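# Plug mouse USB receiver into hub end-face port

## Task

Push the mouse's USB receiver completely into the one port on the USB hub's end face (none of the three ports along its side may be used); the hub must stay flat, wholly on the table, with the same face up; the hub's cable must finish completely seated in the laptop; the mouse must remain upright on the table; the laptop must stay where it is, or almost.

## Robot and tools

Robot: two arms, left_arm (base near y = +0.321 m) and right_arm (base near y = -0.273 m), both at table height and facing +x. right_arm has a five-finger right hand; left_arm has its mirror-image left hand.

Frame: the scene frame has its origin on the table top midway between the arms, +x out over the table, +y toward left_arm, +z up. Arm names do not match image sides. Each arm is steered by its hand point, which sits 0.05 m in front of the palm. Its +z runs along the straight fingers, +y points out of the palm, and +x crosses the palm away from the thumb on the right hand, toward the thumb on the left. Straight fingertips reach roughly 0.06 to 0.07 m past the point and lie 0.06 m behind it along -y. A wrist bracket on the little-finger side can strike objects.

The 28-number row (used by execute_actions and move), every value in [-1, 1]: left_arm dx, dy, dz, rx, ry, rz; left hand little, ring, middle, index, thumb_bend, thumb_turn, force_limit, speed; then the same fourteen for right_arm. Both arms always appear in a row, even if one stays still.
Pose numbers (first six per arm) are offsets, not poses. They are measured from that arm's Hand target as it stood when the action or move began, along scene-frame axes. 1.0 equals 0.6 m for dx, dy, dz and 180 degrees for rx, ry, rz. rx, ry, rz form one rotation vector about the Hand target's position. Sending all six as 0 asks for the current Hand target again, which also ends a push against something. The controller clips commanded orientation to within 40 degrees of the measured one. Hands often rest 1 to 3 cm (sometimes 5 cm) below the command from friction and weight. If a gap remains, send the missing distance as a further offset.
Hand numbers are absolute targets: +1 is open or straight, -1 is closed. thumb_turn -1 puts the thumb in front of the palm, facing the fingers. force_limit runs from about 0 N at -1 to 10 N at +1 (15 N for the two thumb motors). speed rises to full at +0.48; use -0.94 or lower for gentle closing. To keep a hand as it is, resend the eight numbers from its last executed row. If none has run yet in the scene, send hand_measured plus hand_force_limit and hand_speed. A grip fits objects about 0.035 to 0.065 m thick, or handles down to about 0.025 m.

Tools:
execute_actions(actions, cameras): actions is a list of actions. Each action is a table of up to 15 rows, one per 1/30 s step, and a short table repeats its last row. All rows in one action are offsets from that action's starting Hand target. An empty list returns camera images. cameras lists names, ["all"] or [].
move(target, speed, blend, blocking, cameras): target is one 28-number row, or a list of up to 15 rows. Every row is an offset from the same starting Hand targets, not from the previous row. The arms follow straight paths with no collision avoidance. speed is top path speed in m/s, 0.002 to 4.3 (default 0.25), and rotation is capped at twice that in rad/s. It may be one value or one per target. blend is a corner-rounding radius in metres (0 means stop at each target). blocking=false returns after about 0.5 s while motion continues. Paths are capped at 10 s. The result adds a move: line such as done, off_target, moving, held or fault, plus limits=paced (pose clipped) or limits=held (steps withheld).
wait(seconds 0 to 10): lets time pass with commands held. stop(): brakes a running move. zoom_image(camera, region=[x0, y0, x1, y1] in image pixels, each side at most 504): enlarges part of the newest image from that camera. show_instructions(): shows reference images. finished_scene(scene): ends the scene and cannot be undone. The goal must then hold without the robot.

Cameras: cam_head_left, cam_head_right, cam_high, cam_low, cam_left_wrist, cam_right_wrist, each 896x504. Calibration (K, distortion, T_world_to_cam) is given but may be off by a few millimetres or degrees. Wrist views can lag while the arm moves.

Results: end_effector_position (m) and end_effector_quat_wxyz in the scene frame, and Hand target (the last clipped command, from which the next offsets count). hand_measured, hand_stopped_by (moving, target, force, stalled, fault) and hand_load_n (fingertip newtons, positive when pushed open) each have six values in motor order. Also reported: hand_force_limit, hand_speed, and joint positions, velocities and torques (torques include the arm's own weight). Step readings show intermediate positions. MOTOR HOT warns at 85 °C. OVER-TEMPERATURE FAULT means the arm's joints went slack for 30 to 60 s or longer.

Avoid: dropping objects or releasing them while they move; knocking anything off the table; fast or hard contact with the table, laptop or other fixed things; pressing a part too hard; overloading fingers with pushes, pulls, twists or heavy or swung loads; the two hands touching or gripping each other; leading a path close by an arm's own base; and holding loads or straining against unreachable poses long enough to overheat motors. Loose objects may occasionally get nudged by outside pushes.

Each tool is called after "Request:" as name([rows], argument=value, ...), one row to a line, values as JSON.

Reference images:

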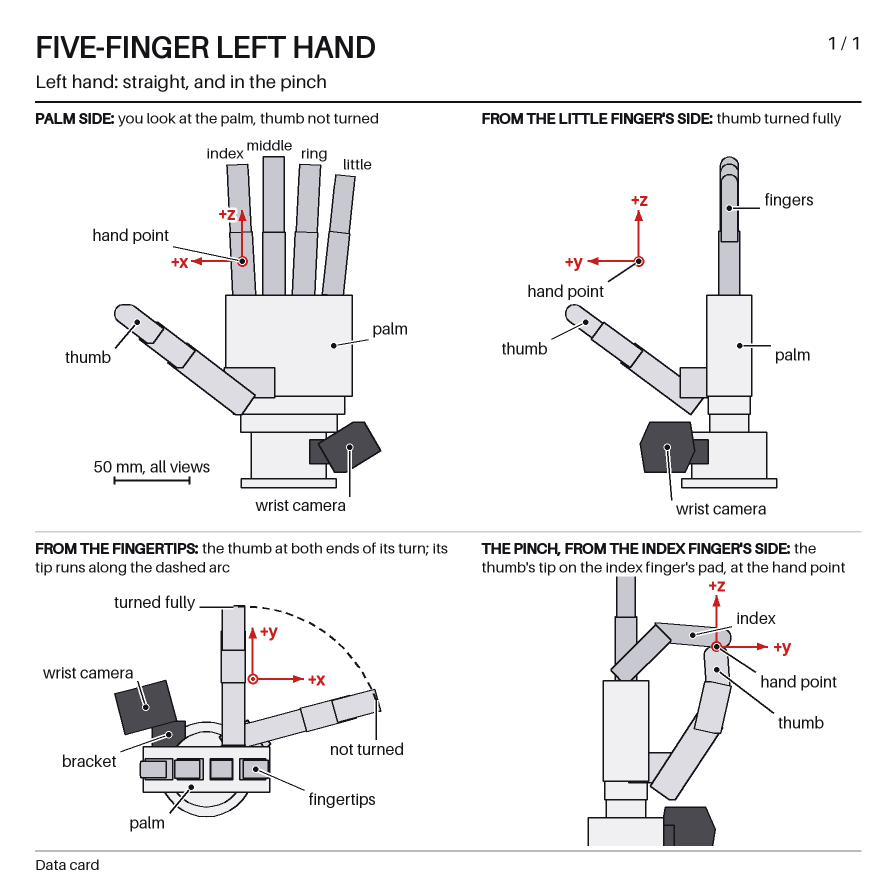

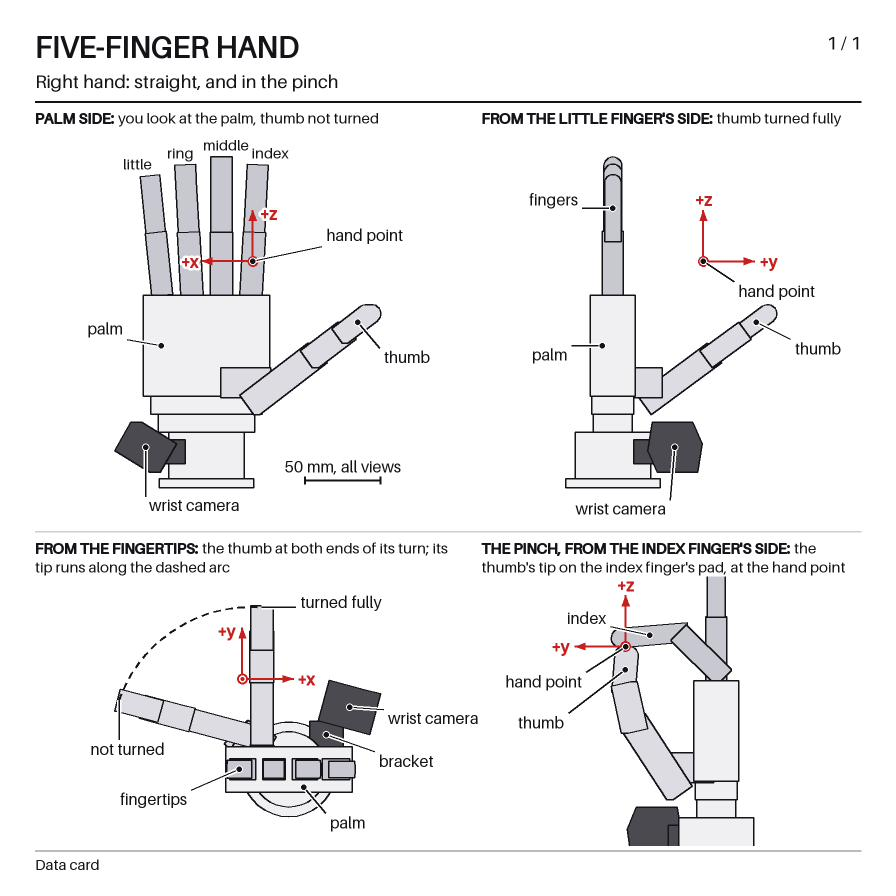

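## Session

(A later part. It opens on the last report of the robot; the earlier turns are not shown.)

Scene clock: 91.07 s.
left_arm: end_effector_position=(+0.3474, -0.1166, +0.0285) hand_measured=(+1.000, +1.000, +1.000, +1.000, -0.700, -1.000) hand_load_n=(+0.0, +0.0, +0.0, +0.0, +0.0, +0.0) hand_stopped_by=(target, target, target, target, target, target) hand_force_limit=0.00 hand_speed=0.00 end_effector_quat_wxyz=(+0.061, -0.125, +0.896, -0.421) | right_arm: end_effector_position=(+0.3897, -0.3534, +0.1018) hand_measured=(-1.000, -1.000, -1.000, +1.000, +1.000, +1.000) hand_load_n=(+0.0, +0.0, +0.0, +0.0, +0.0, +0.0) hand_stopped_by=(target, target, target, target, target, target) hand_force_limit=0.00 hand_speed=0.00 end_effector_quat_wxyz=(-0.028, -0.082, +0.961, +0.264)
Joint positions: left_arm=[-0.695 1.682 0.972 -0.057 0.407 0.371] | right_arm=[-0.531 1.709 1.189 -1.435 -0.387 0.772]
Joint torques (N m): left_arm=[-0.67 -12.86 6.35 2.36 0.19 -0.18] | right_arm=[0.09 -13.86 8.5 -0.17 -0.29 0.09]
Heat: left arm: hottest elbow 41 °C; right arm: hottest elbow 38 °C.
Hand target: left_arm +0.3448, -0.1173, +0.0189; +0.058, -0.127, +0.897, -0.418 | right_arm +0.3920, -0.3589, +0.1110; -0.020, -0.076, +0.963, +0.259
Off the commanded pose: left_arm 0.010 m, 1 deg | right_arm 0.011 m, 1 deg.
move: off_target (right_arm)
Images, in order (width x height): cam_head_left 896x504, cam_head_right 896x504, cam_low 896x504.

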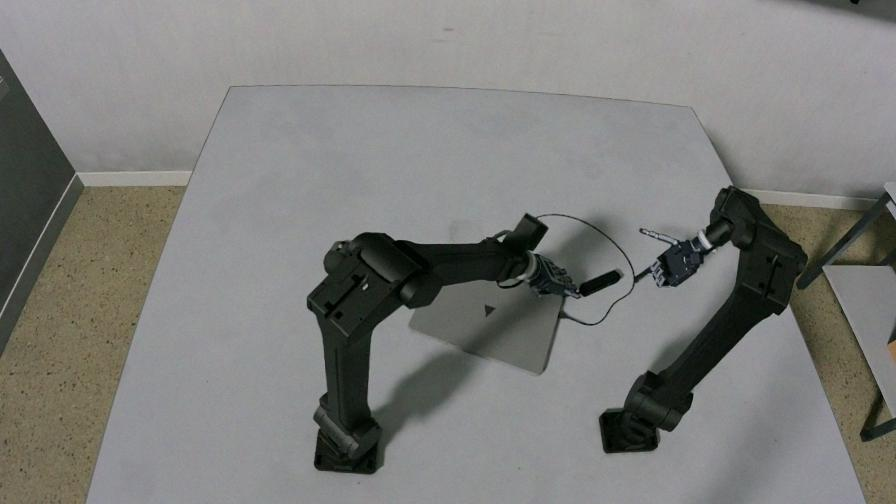

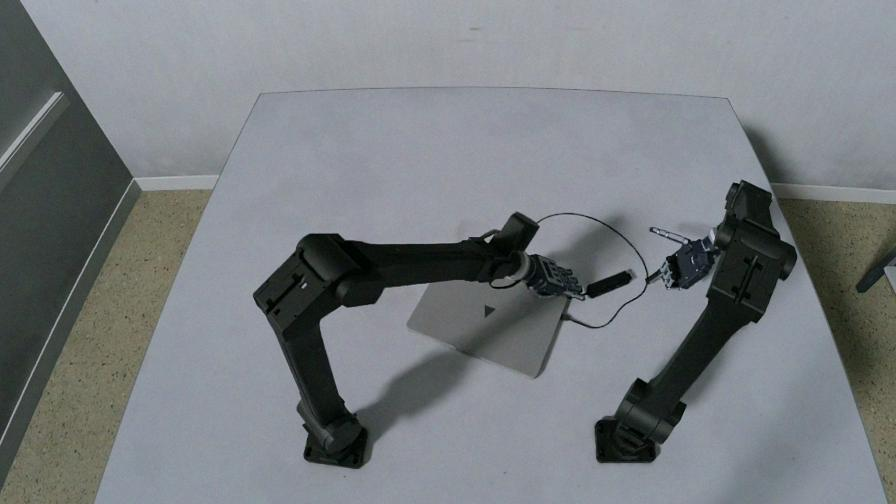

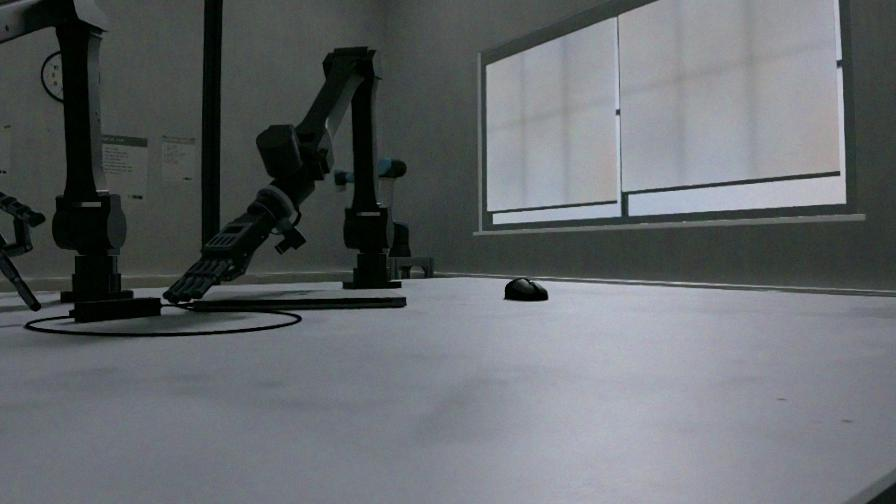

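Request:
move(target=[0.002,-0.001,-0.0150,0,0,0,1,1,1,1,-0.7,-1,0,0,0,0,0,0,0,0,-1,-1,-1,1,1,1,0,0], speed=0.05, cameras=["cam_head_left","cam_head_right","cam_low"])

Request:
zoom_image(camera="cam_low", region=[130, 280, 200, 325])

Request:
zoom_image(camera="cam_head_left", region=[560, 265, 610, 310])

Request:
zoom_image(camera="cam_head_right", region=[565, 270, 615, 315])

Scene clock: 92.87 s.
left_arm: end_effector_position=(+0.3498, -0.1187, +0.0222) hand_measured=(+1.000, +1.000, +1.000, +1.000, -0.700, -1.000) hand_load_n=(+0.0, +0.0, +0.0, +0.0, +0.5, +0.0) hand_stopped_by=(target, target, target, target, target, target) hand_force_limit=0.00 hand_speed=0.00 end_effector_quat_wxyz=(+0.063, -0.124, +0.895, -0.423) | right_arm: end_effector_position=(+0.3897, -0.3534, +0.1018) hand_measured=(-1.000, -1.000, -1.000, +1.000, +1.000, +1.000) hand_load_n=(+0.0, +0.0, +0.0, +0.0, +0.0, +0.0) hand_stopped_by=(target, target, target, target, target, target) hand_force_limit=0.00 hand_speed=0.00 end_effector_quat_wxyz=(-0.028, -0.082, +0.961, +0.264)
Joint positions: left_arm=[-0.695 1.7 0.972 -0.034 0.407 0.371] | right_arm=[-0.531 1.709 1.189 -1.435 -0.387 0.772]
Joint torques (N m): left_arm=[-0.62 -12.75 6.02 2.45 0.21 -0.17] | right_arm=[-0.44 -14.74 8.5 -0.28 -0.22 0.09]
Heat: left arm: hottest elbow 41 °C; right arm: hottest elbow 38 °C.
Hand target: left_arm +0.3461, -0.1180, +0.0100; +0.058, -0.127, +0.897, -0.419 | right_arm +0.3920, -0.3589, +0.1110; -0.020, -0.076, +0.963, +0.259
Off the commanded pose: left_arm 0.013 m, 1 deg | right_arm 0.011 m, 1 deg.
move: off_target (left_arm, right_arm)
Images, in order (width x height): cam_head_left 896x504, cam_head_right 896x504, cam_low 896x504.

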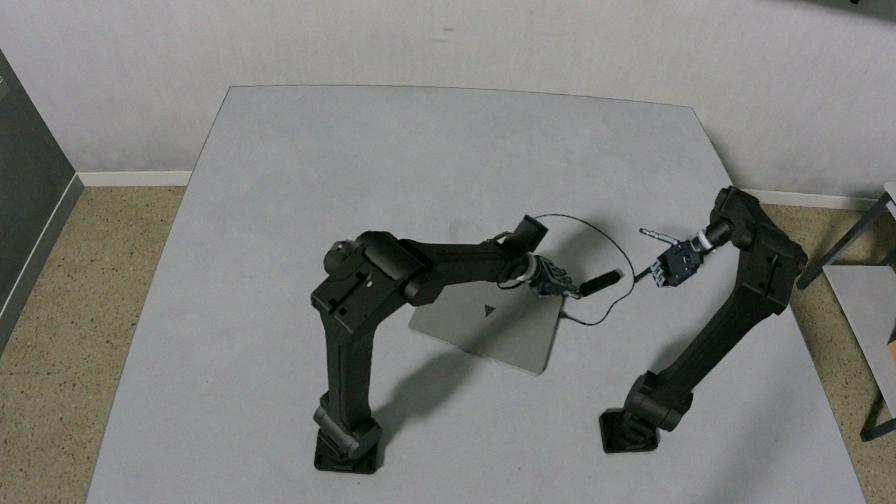

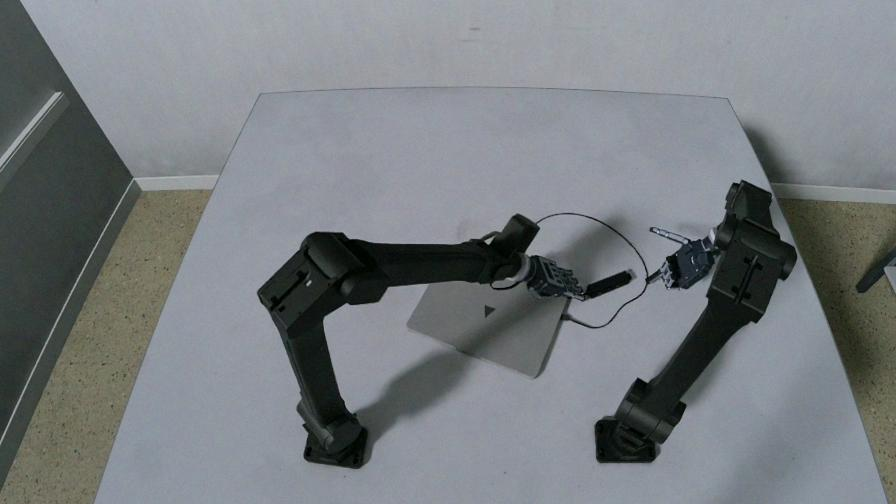

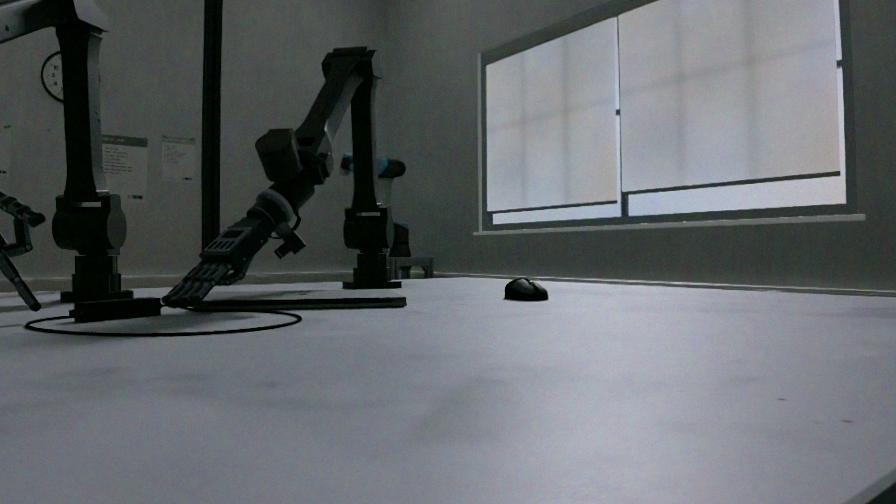

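Scaled by 7.200 from the camera's 896x504 image, which has a finer 1280x720 frame.

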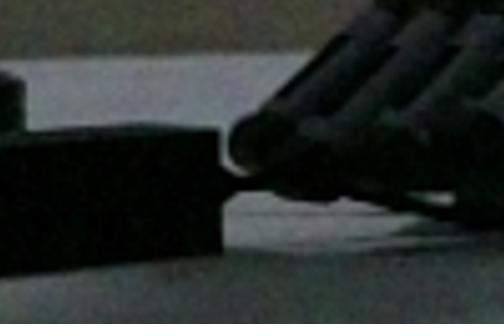

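Scaled by 10.080 from the camera's 896x504 image, which has a finer 1280x720 frame.

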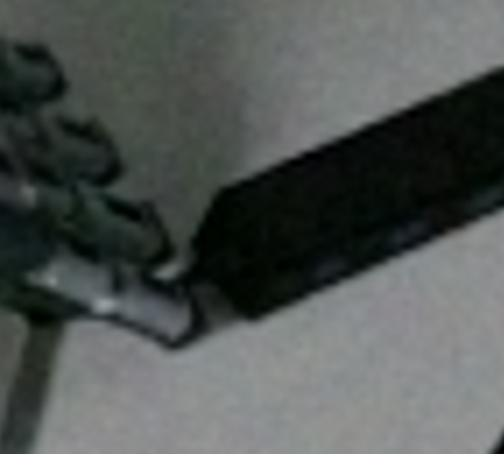

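Scaled by 10.080 from the camera's 896x504 image, which has a finer 1280x720 frame.

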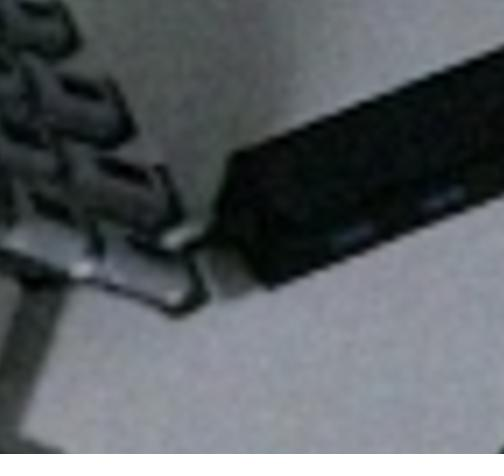

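Request:
move(target=[0.0380,0.0060,0.0060,0,0,0,1,1,1,1,-0.7,-1,0,0,0,0,0,0,0,0,-1,-1,-1,1,1,1,0,0], speed=0.04, cameras=["cam_head_left","cam_head_right","cam_low"])

Request:
zoom_image(camera="cam_head_left", region=[560, 250, 660, 310])

Request:
zoom_image(camera="cam_head_right", region=[560, 250, 660, 310])

Request:
zoom_image(camera="cam_low", region=[20, 285, 200, 345])

Scene clock: 95.37 s.
left_arm: end_effector_position=(+0.3509, -0.1133, +0.0142) hand_measured=(+1.000, +1.000, +1.000, +1.000, -0.700, -1.000) hand_load_n=(+0.0, +0.0, +0.5, +0.0, +0.0, +0.0) hand_stopped_by=(target, target, target, target, target, target) hand_force_limit=0.00 hand_speed=0.00 end_effector_quat_wxyz=(+0.052, -0.122, +0.897, -0.421) | right_arm: end_effector_position=(+0.3897, -0.3534, +0.1018) hand_measured=(-1.000, -1.000, -1.000, +1.000, +1.000, +1.000) hand_load_n=(+0.0, +0.0, +0.0, +0.0, +0.0, +0.0) hand_stopped_by=(target, target, target, target, target, target) hand_force_limit=0.00 hand_speed=0.00 end_effector_quat_wxyz=(-0.028, -0.082, +0.961, +0.264)
Joint positions: left_arm=[-0.679 1.716 0.972 -0.038 0.435 0.385] | right_arm=[-0.531 1.709 1.189 -1.435 -0.387 0.772]
Joint torques (N m): left_arm=[0.91 -12.4 9.16 0.85 0.21 -0.06] | right_arm=[0.62 -14.39 8.4 -0.4 -0.25 0.13]
Heat: left arm: hottest elbow 41 °C; right arm: hottest elbow 38 °C.
Hand target: left_arm +0.3689, -0.1144, +0.0135; +0.058, -0.127, +0.897, -0.419 | right_arm +0.3920, -0.3589, +0.1110; -0.020, -0.076, +0.963, +0.259
Off the commanded pose: left_arm 0.018 m, 1 deg | right_arm 0.011 m, 1 deg.
move: off_target (left_arm, right_arm)
Images, in order (width x height): cam_head_left 896x504, cam_head_right 896x504, cam_low 896x504.

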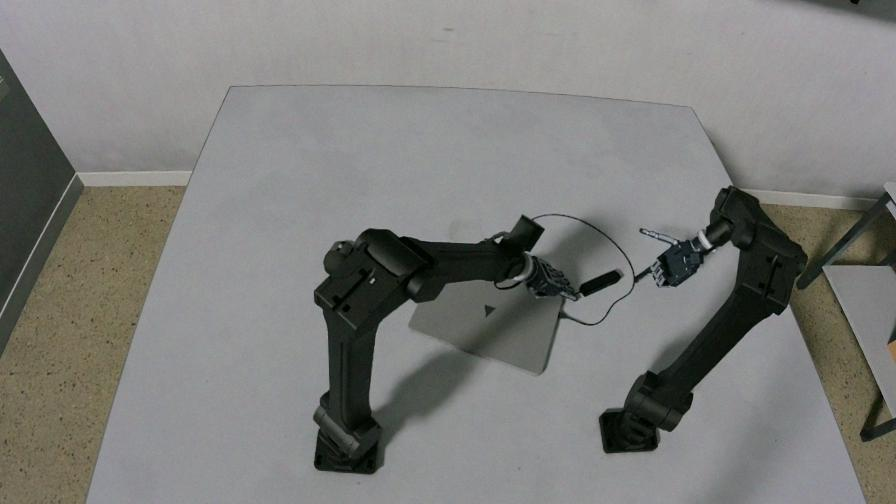

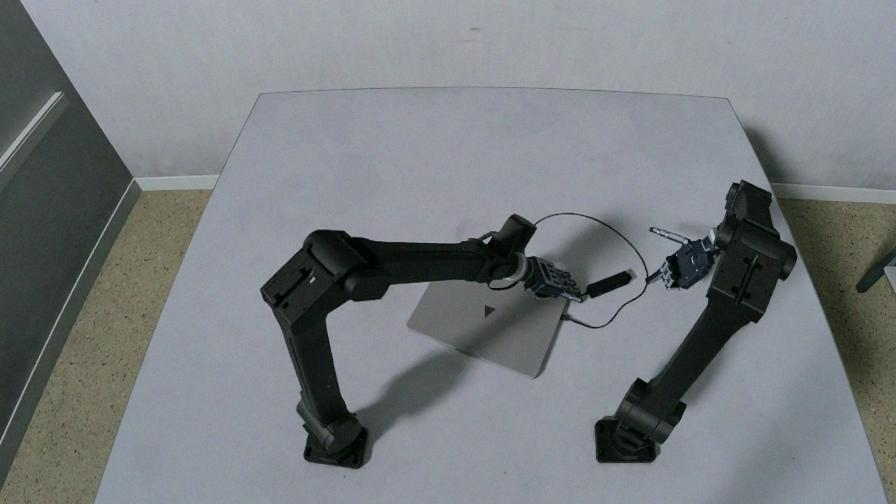

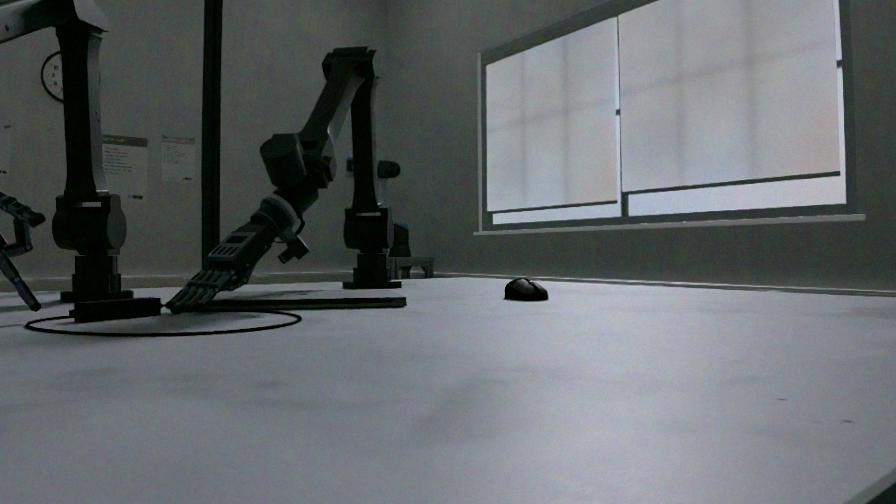

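Scaled by 5.040 from the camera's 896x504 image, which has a finer 1280x720 frame.

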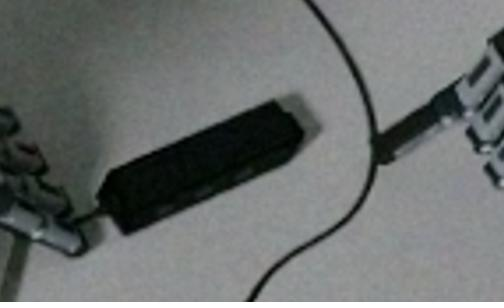

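Scaled by 5.040 from the camera's 896x504 image, which has a finer 1280x720 frame.

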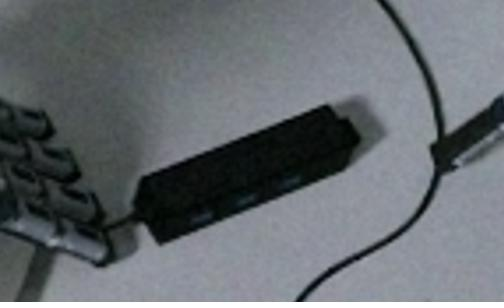

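Scaled by 2.800 from the camera's 896x504 image, which has a finer 1280x720 frame.

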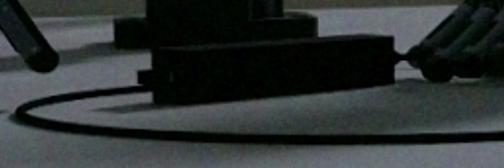

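Request:
move(target=[0.0250,0.0060,0.0130,0,0,0,1,1,1,1,-0.7,-1,0,0,0,0,0,0,0,0,-1,-1,-1,1,1,1,0,0], speed=0.04, cameras=["cam_head_left","cam_head_right","cam_low"])

Request:
zoom_image(camera="cam_head_left", region=[560, 250, 660, 310])

Request:
zoom_image(camera="cam_low", region=[20, 285, 200, 345])

Scene clock: 97.03 s.
left_arm: end_effector_position=(+0.3636, -0.1043, +0.0161) hand_measured=(+1.000, +1.000, +1.000, +1.000, -0.700, -1.000) hand_load_n=(+0.0, +0.0, +0.0, +0.0, +0.5, +0.0) hand_stopped_by=(target, target, target, target, target, target) hand_force_limit=0.00 hand_speed=0.00 end_effector_quat_wxyz=(+0.050, -0.127, +0.900, -0.415) | right_arm: end_effector_position=(+0.3897, -0.3534, +0.1018) hand_measured=(-1.000, -1.000, -1.000, +1.000, +1.000, +1.000) hand_load_n=(+0.0, +0.0, +0.5, +0.0, +0.0, +0.0) hand_stopped_by=(target, target, target, target, target, target) hand_force_limit=0.00 hand_speed=0.00 end_effector_quat_wxyz=(-0.028, -0.082, +0.961, +0.264)
Joint positions: left_arm=[-0.65 1.722 0.998 -0.083 0.449 0.405] | right_arm=[-0.531 1.709 1.189 -1.435 -0.387 0.772]
Joint torques (N m): left_arm=[0.62 -12.75 9.83 1.07 0.36 -0.08] | right_arm=[-0.21 -14.92 8.49 -0.2 -0.19 0.11]
Heat: left arm: hottest elbow 41 °C; right arm: hottest elbow 38 °C.
Hand target: left_arm +0.3838, -0.1107, +0.0212; +0.058, -0.127, +0.897, -0.418 | right_arm +0.3920, -0.3589, +0.1110; -0.020, -0.076, +0.963, +0.259
Off the commanded pose: left_arm 0.022 m, 1 deg | right_arm 0.011 m, 1 deg.
move: off_target (left_arm, right_arm)
Images, in order (width x height): cam_head_left 896x504, cam_head_right 896x504, cam_low 896x504.

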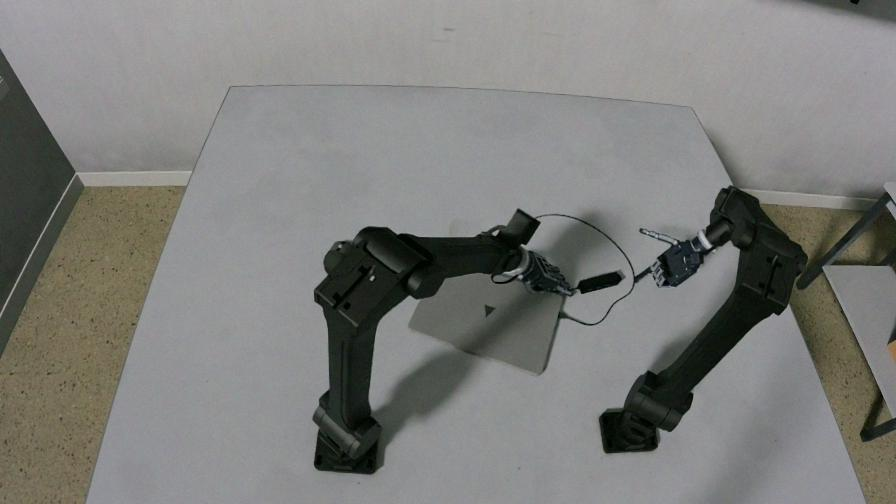

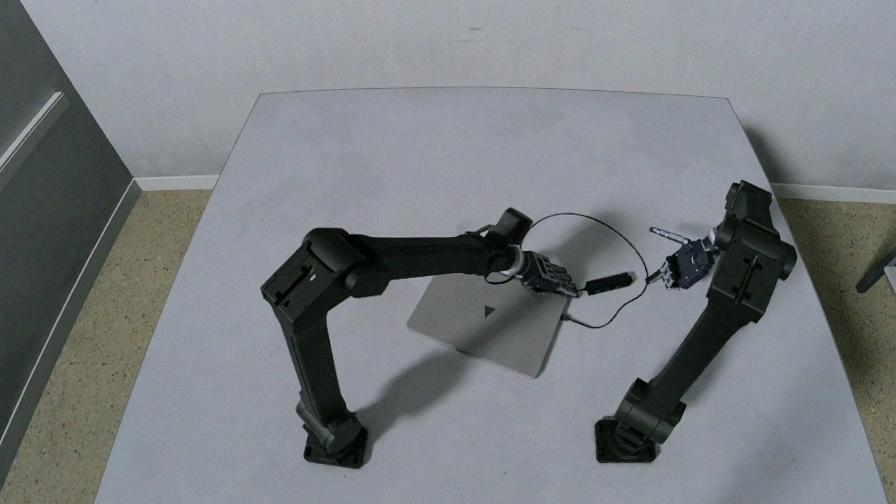

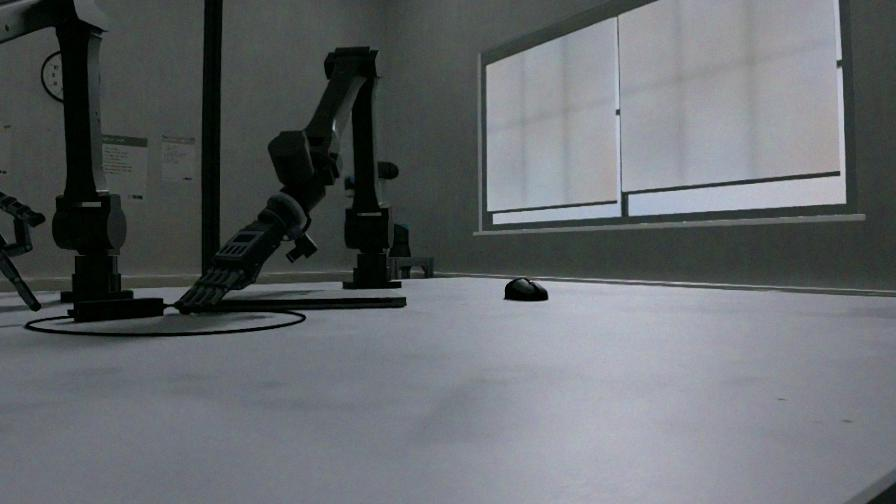

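Scaled by 5.040 from the camera's 896x504 image, which has a finer 1280x720 frame.

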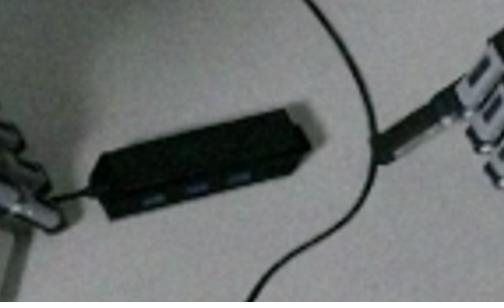

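Scaled by 2.800 from the camera's 896x504 image, which has a finer 1280x720 frame.

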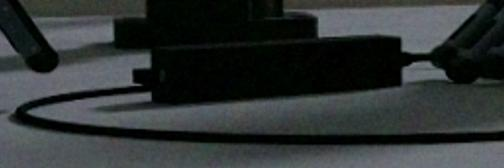

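Request:
move(target=[0.0130,-0.0050,0.0040,0,0,0,1,1,1,1,-0.7,-1,0,0,0,0,0,0,0,0,-1,-1,-1,1,1,1,0,0], speed=0.04, cameras=["cam_head_left","cam_head_right","cam_low"])

Request:
zoom_image(camera="cam_head_left", region=[560, 250, 660, 310])

Request:
zoom_image(camera="cam_head_right", region=[560, 250, 660, 310])

Request:
zoom_image(camera="cam_low", region=[20, 285, 200, 345])

Scene clock: 101.63 s.
left_arm: end_effector_position=(+0.3703, -0.1066, +0.0169) hand_measured=(+1.000, +1.000, +1.000, +1.000, -0.700, -1.000) hand_load_n=(+0.0, +0.0, +0.0, +0.0, +0.0, +0.0) hand_stopped_by=(target, target, target, target, target, target) hand_force_limit=0.00 hand_speed=0.00 end_effector_quat_wxyz=(+0.049, -0.127, +0.901, -0.413) | right_arm: end_effector_position=(+0.3897, -0.3534, +0.1018) hand_measured=(-1.000, -1.000, -1.000, +1.000, +1.000, +1.000) hand_load_n=(+0.0, +0.0, +0.0, +0.0, +0.0, +0.0) hand_stopped_by=(target, target, target, target, target, target) hand_force_limit=0.00 hand_speed=0.00 end_effector_quat_wxyz=(-0.028, -0.082, +0.961, +0.264)
Joint positions: left_arm=[-0.645 1.736 1.022 -0.101 0.451 0.41] | right_arm=[-0.531 1.709 1.189 -1.435 -0.387 0.772]
Joint torques (N m): left_arm=[0.62 -13.22 10.04 1.17 0.41 -0.09] | right_arm=[0.26 -14.51 8.4 -0.44 -0.25 0.09]
Heat: left arm: hottest elbow 42 °C; right arm: hottest elbow 38 °C.
Hand target: left_arm +0.3916, -0.1138, +0.0238; +0.058, -0.127, +0.897, -0.419 | right_arm +0.3920, -0.3589, +0.1110; -0.020, -0.076, +0.963, +0.259
Off the commanded pose: left_arm 0.023 m, 1 deg | right_arm 0.011 m, 1 deg.
move: off_target (left_arm, right_arm)
Images, in order (width x height): cam_head_left 896x504, cam_head_right 896x504, cam_low 896x504.

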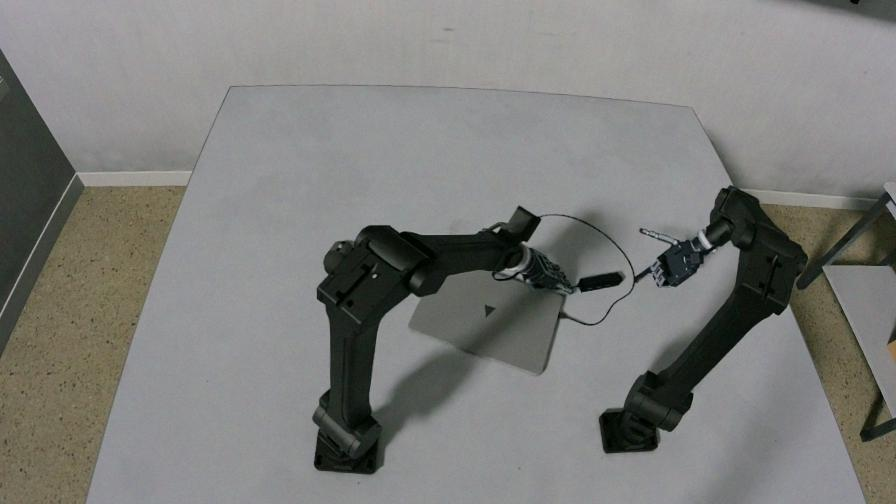

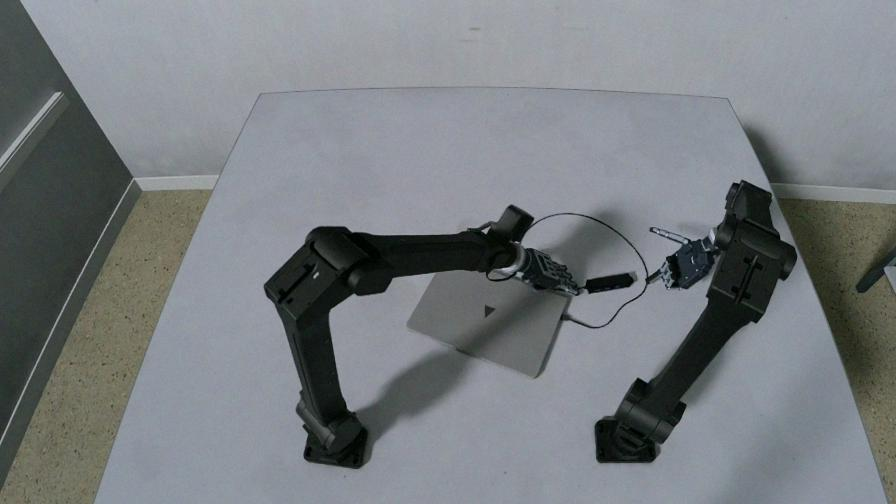

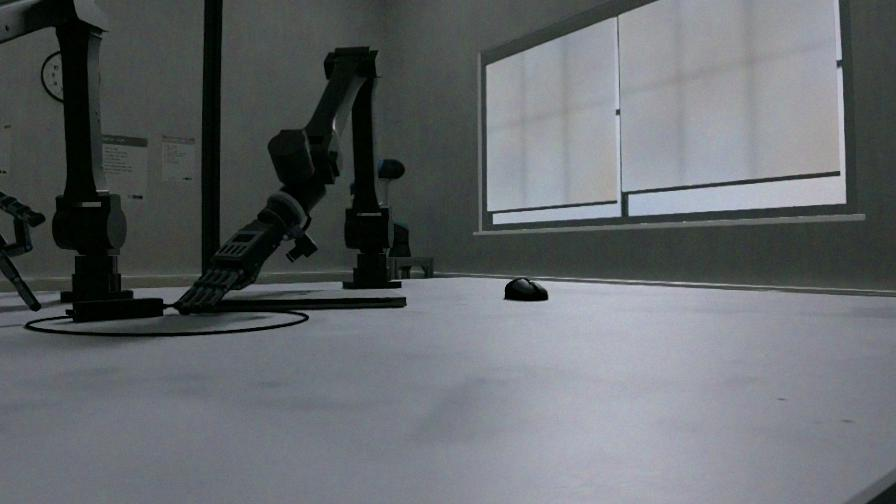

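Scaled by 5.040 from the camera's 896x504 image, which has a finer 1280x720 frame.

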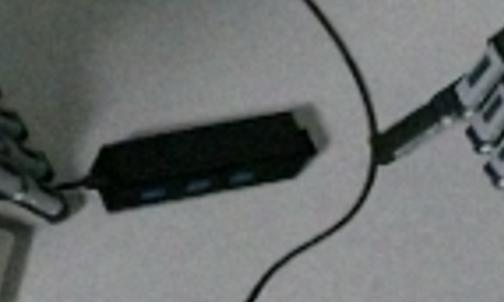

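Scaled by 5.040 from the camera's 896x504 image, which has a finer 1280x720 frame.

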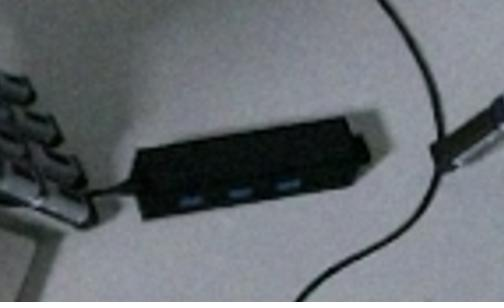

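Scaled by 2.800 from the camera's 896x504 image, which has a finer 1280x720 frame.

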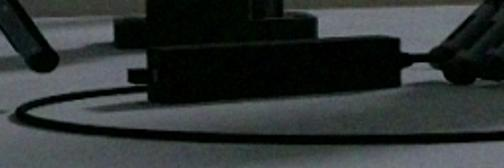

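Request:
move(target=[0,0,0,0,0,0,1,1,1,1,-0.7,-1,0,0,0.0383,0.0415,-0.0100,0,0,0,-1,-1,-1,1,1,1,0,0], speed=0.08, cameras=[])

Scene clock: 105.13 s.
left_arm: end_effector_position=(+0.3703, -0.1065, +0.0169) hand_measured=(+1.000, +1.000, +1.000, +1.000, -0.700, -1.000) hand_load_n=(+0.0, +0.0, +0.0, +0.0, +0.0, +0.0) hand_stopped_by=(target, target, target, target, target, target) hand_force_limit=0.00 hand_speed=0.00 end_effector_quat_wxyz=(+0.049, -0.127, +0.901, -0.413) | right_arm: end_effector_position=(+0.4050, -0.3309, +0.1014) hand_measured=(-1.000, -1.000, -1.000, +1.000, +1.000, +1.000) hand_load_n=(+0.0, +0.0, +0.0, +0.0, +0.0, +0.0) hand_stopped_by=(target, target, target, target, target, target) hand_force_limit=0.00 hand_speed=0.00 end_effector_quat_wxyz=(-0.029, -0.078, +0.961, +0.265)
Joint positions: left_arm=[-0.645 1.736 1.022 -0.101 0.451 0.411] | right_arm=[-0.471 1.709 1.189 -1.413 -0.411 0.841]
Joint torques (N m): left_arm=[0.62 -13.22 10.06 1.11 0.4 -0.06] | right_arm=[1.61 -12.57 9.58 0.21 -0.29 0.14]
Heat: left arm: hottest elbow 42 °C; right arm: hottest elbow 38 °C.
Hand target: left_arm +0.3915, -0.1137, +0.0237; +0.058, -0.127, +0.897, -0.418 | right_arm +0.4150, -0.3342, +0.1050; -0.020, -0.076, +0.963, +0.259
Off the commanded pose: left_arm 0.024 m, 1 deg | right_arm 0.011 m, 1 deg.
move: off_target (left_arm, right_arm)
No camera images: "cameras" was empty.

Request:
move(target=[0,0,0,0,0,0,1,1,1,1,-0.7,-1,0,0,-0.0267,0,-0.0317,0,0,0,-1,-1,-1,1,1,1,0,0], speed=0.05, cameras=["cam_head_left","cam_head_right","cam_low"])

Request:
zoom_image(camera="cam_head_left", region=[560, 250, 660, 310])

Request:
zoom_image(camera="cam_head_right", region=[560, 250, 660, 310])

Request:
zoom_image(camera="cam_low", region=[20, 285, 200, 345])

Scene clock: 107.10 s.
left_arm: end_effector_position=(+0.3703, -0.1065, +0.0169) hand_measured=(+1.000, +1.000, +1.000, +1.000, -0.700, -1.000) hand_load_n=(+0.0, +0.0, +0.0, +0.0, +0.0, +0.0) hand_stopped_by=(target, target, target, target, target, target) hand_force_limit=0.00 hand_speed=0.00 end_effector_quat_wxyz=(+0.049, -0.127, +0.901, -0.413) | right_arm: end_effector_position=(+0.4043, -0.3325, +0.0896) hand_measured=(-1.000, -1.000, -1.000, +1.000, +1.000, +1.000) hand_load_n=(+0.0, +0.0, +0.5, +0.0, +0.0, +0.0) hand_stopped_by=(target, target, target, target, target, target) hand_force_limit=0.00 hand_speed=0.00 end_effector_quat_wxyz=(-0.019, -0.078, +0.963, +0.258)
Joint positions: left_arm=[-0.645 1.736 1.022 -0.101 0.451 0.411] | right_arm=[-0.475 1.709 1.161 -1.36 -0.409 0.842]
Joint torques (N m): left_arm=[0.62 -13.22 10.06 1.11 0.4 -0.06] | right_arm=[0.5 -13.98 6.23 0.24 -0.2 -0.07]
Heat: left arm: hottest elbow 43 °C; right arm: hottest elbow 38 °C.
Hand target: left_arm +0.3915, -0.1137, +0.0237; +0.058, -0.127, +0.897, -0.418 | right_arm +0.3990, -0.3341, +0.0860; -0.020, -0.076, +0.963, +0.259
Off the commanded pose: left_arm 0.023 m, 1 deg | right_arm 0.007 m, 0 deg.
move: off_target (left_arm)
Images, in order (width x height): cam_head_left 896x504, cam_head_right 896x504, cam_low 896x504.

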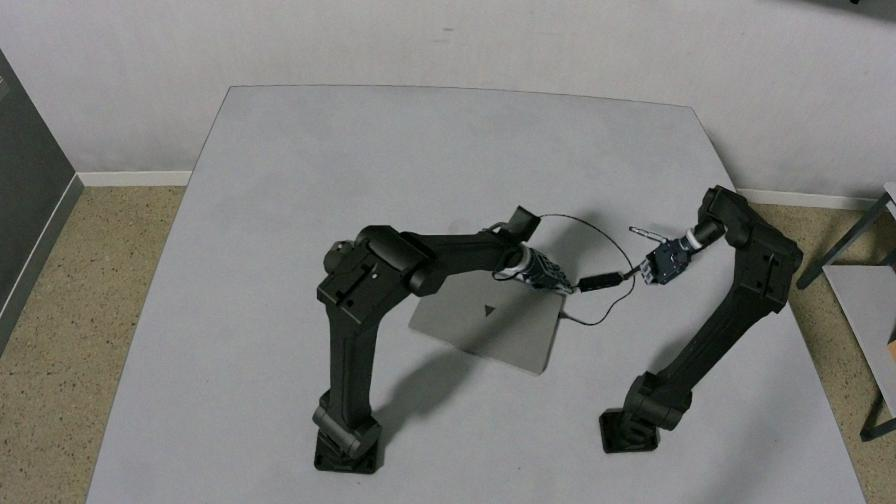

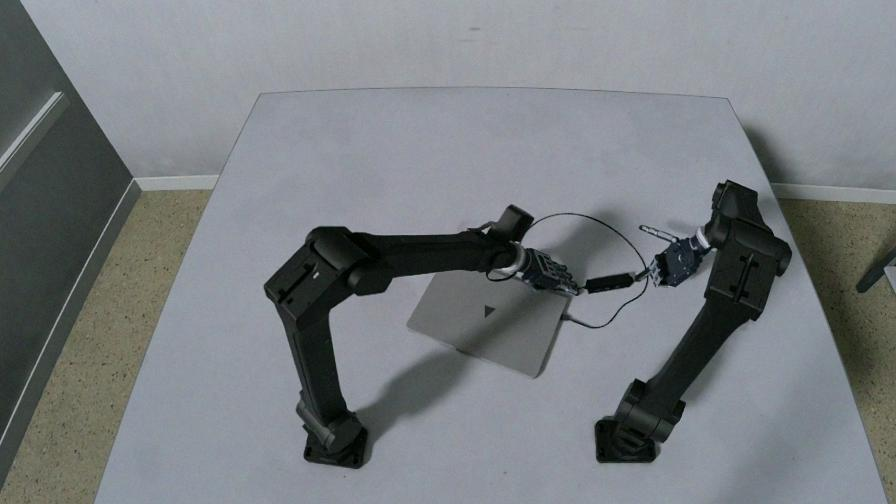

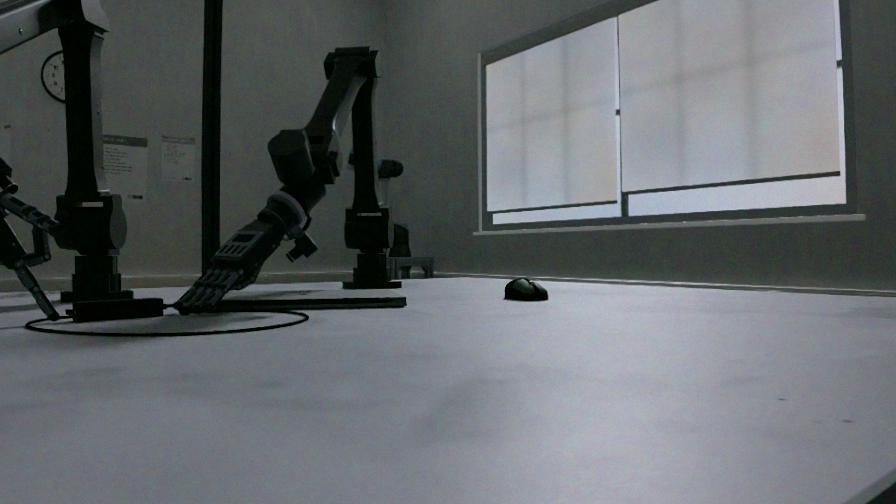

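Scaled by 5.040 from the camera's 896x504 image, which has a finer 1280x720 frame.

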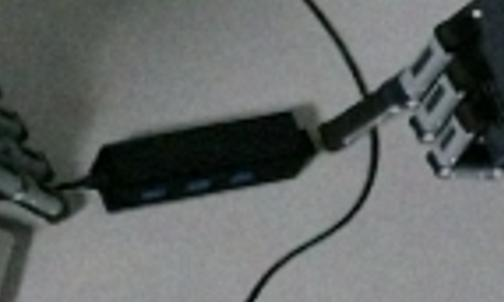

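Scaled by 5.040 from the camera's 896x504 image, which has a finer 1280x720 frame.

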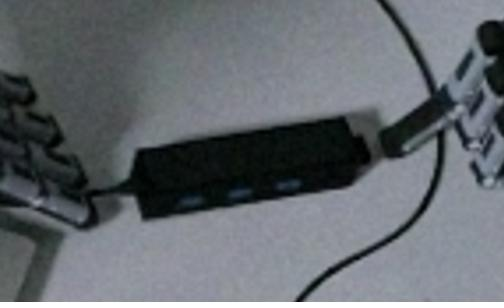

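Scaled by 2.800 from the camera's 896x504 image, which has a finer 1280x720 frame.

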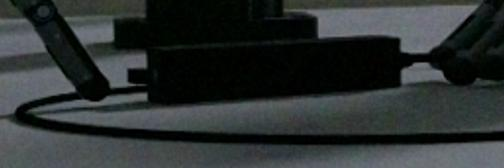

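Request:
move(target=[0,0,0,0,0,0,1,1,1,1,-0.7,-1,0,0,-0.007,0,0.025,0,0,0,-1,-1,-1,1,1,1,0,0], speed=0.05, cameras=["cam_head_left","cam_low","cam_head_right"])

Scene clock: 111.17 s.
left_arm: end_effector_position=(+0.3703, -0.1065, +0.0169) hand_measured=(+1.000, +1.000, +1.000, +1.000, -0.700, -1.000) hand_load_n=(+0.0, +0.0, +0.0, -0.5, +0.0, +0.0) hand_stopped_by=(target, target, target, target, target, target) hand_force_limit=0.00 hand_speed=0.00 end_effector_quat_wxyz=(+0.049, -0.127, +0.901, -0.413) | right_arm: end_effector_position=(+0.4005, -0.3325, +0.0971) hand_measured=(-1.000, -1.000, -1.000, +1.000, +1.000, +1.000) hand_load_n=(+0.0, +0.0, +0.0, +0.0, +0.0, +0.0) hand_stopped_by=(target, target, target, target, target, target) hand_force_limit=0.00 hand_speed=0.00 end_effector_quat_wxyz=(-0.021, -0.076, +0.963, +0.259)
Joint positions: left_arm=[-0.645 1.736 1.022 -0.101 0.451 0.411] | right_arm=[-0.479 1.693 1.161 -1.381 -0.408 0.842]
Joint torques (N m): left_arm=[0.67 -13.22 10.06 1.1 0.4 -0.06] | right_arm=[0.32 -14.21 6.72 -0.31 -0.2 -0.1]
Heat: left arm: hottest elbow 43 °C; right arm: hottest elbow 38 °C.
Hand target: left_arm +0.3915, -0.1137, +0.0237; +0.058, -0.127, +0.897, -0.418 | right_arm +0.3948, -0.3341, +0.1009; -0.020, -0.076, +0.963, +0.259
Off the commanded pose: left_arm 0.023 m, 1 deg | right_arm 0.007 m, 0 deg.
move: off_target (left_arm)
Images, in order (width x height): cam_head_left 896x504, cam_head_right 896x504, cam_low 896x504.

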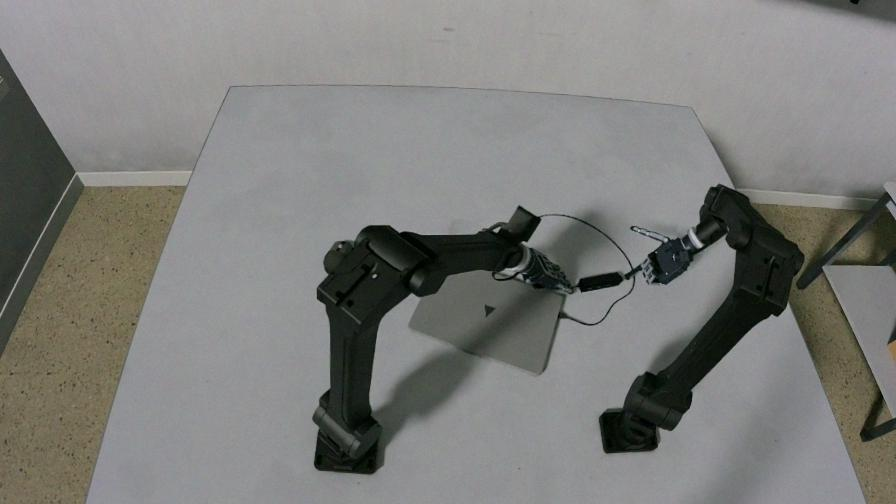

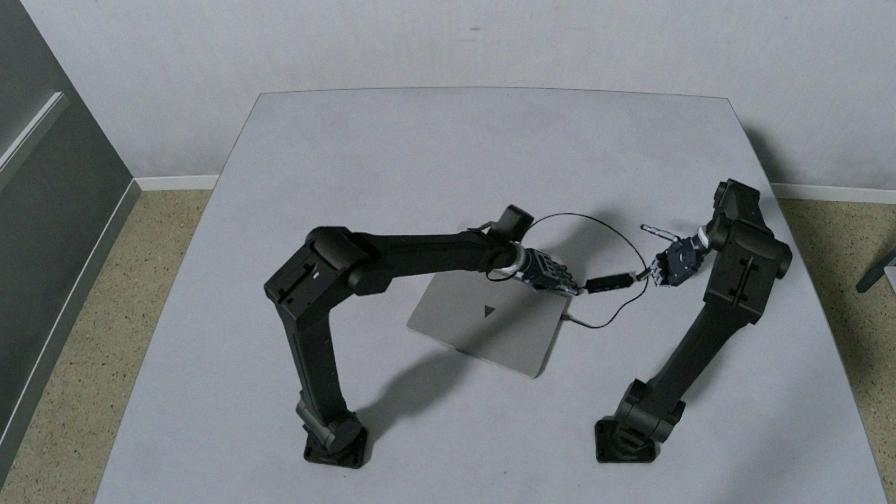

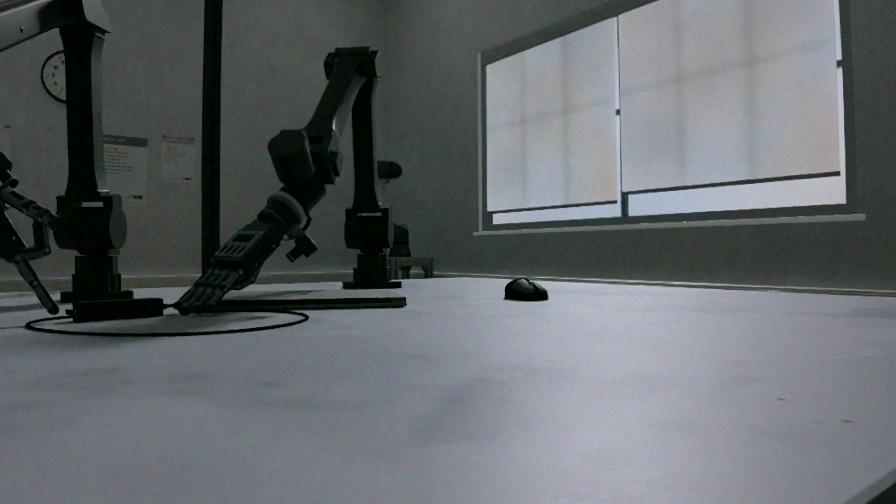

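Request:
zoom_image(camera="cam_low", region=[20, 285, 200, 345])

Request:
zoom_image(camera="cam_head_left", region=[560, 250, 660, 310])

Scaled by 2.800 from the camera's 896x504 image, which has a finer 1280x720 frame.

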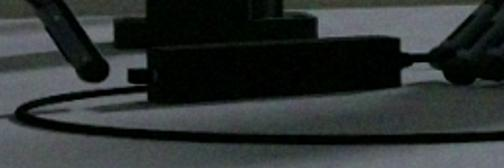

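Scaled by 5.040 from the camera's 896x504 image, which has a finer 1280x720 frame.

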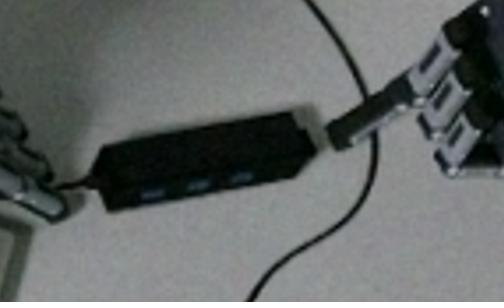

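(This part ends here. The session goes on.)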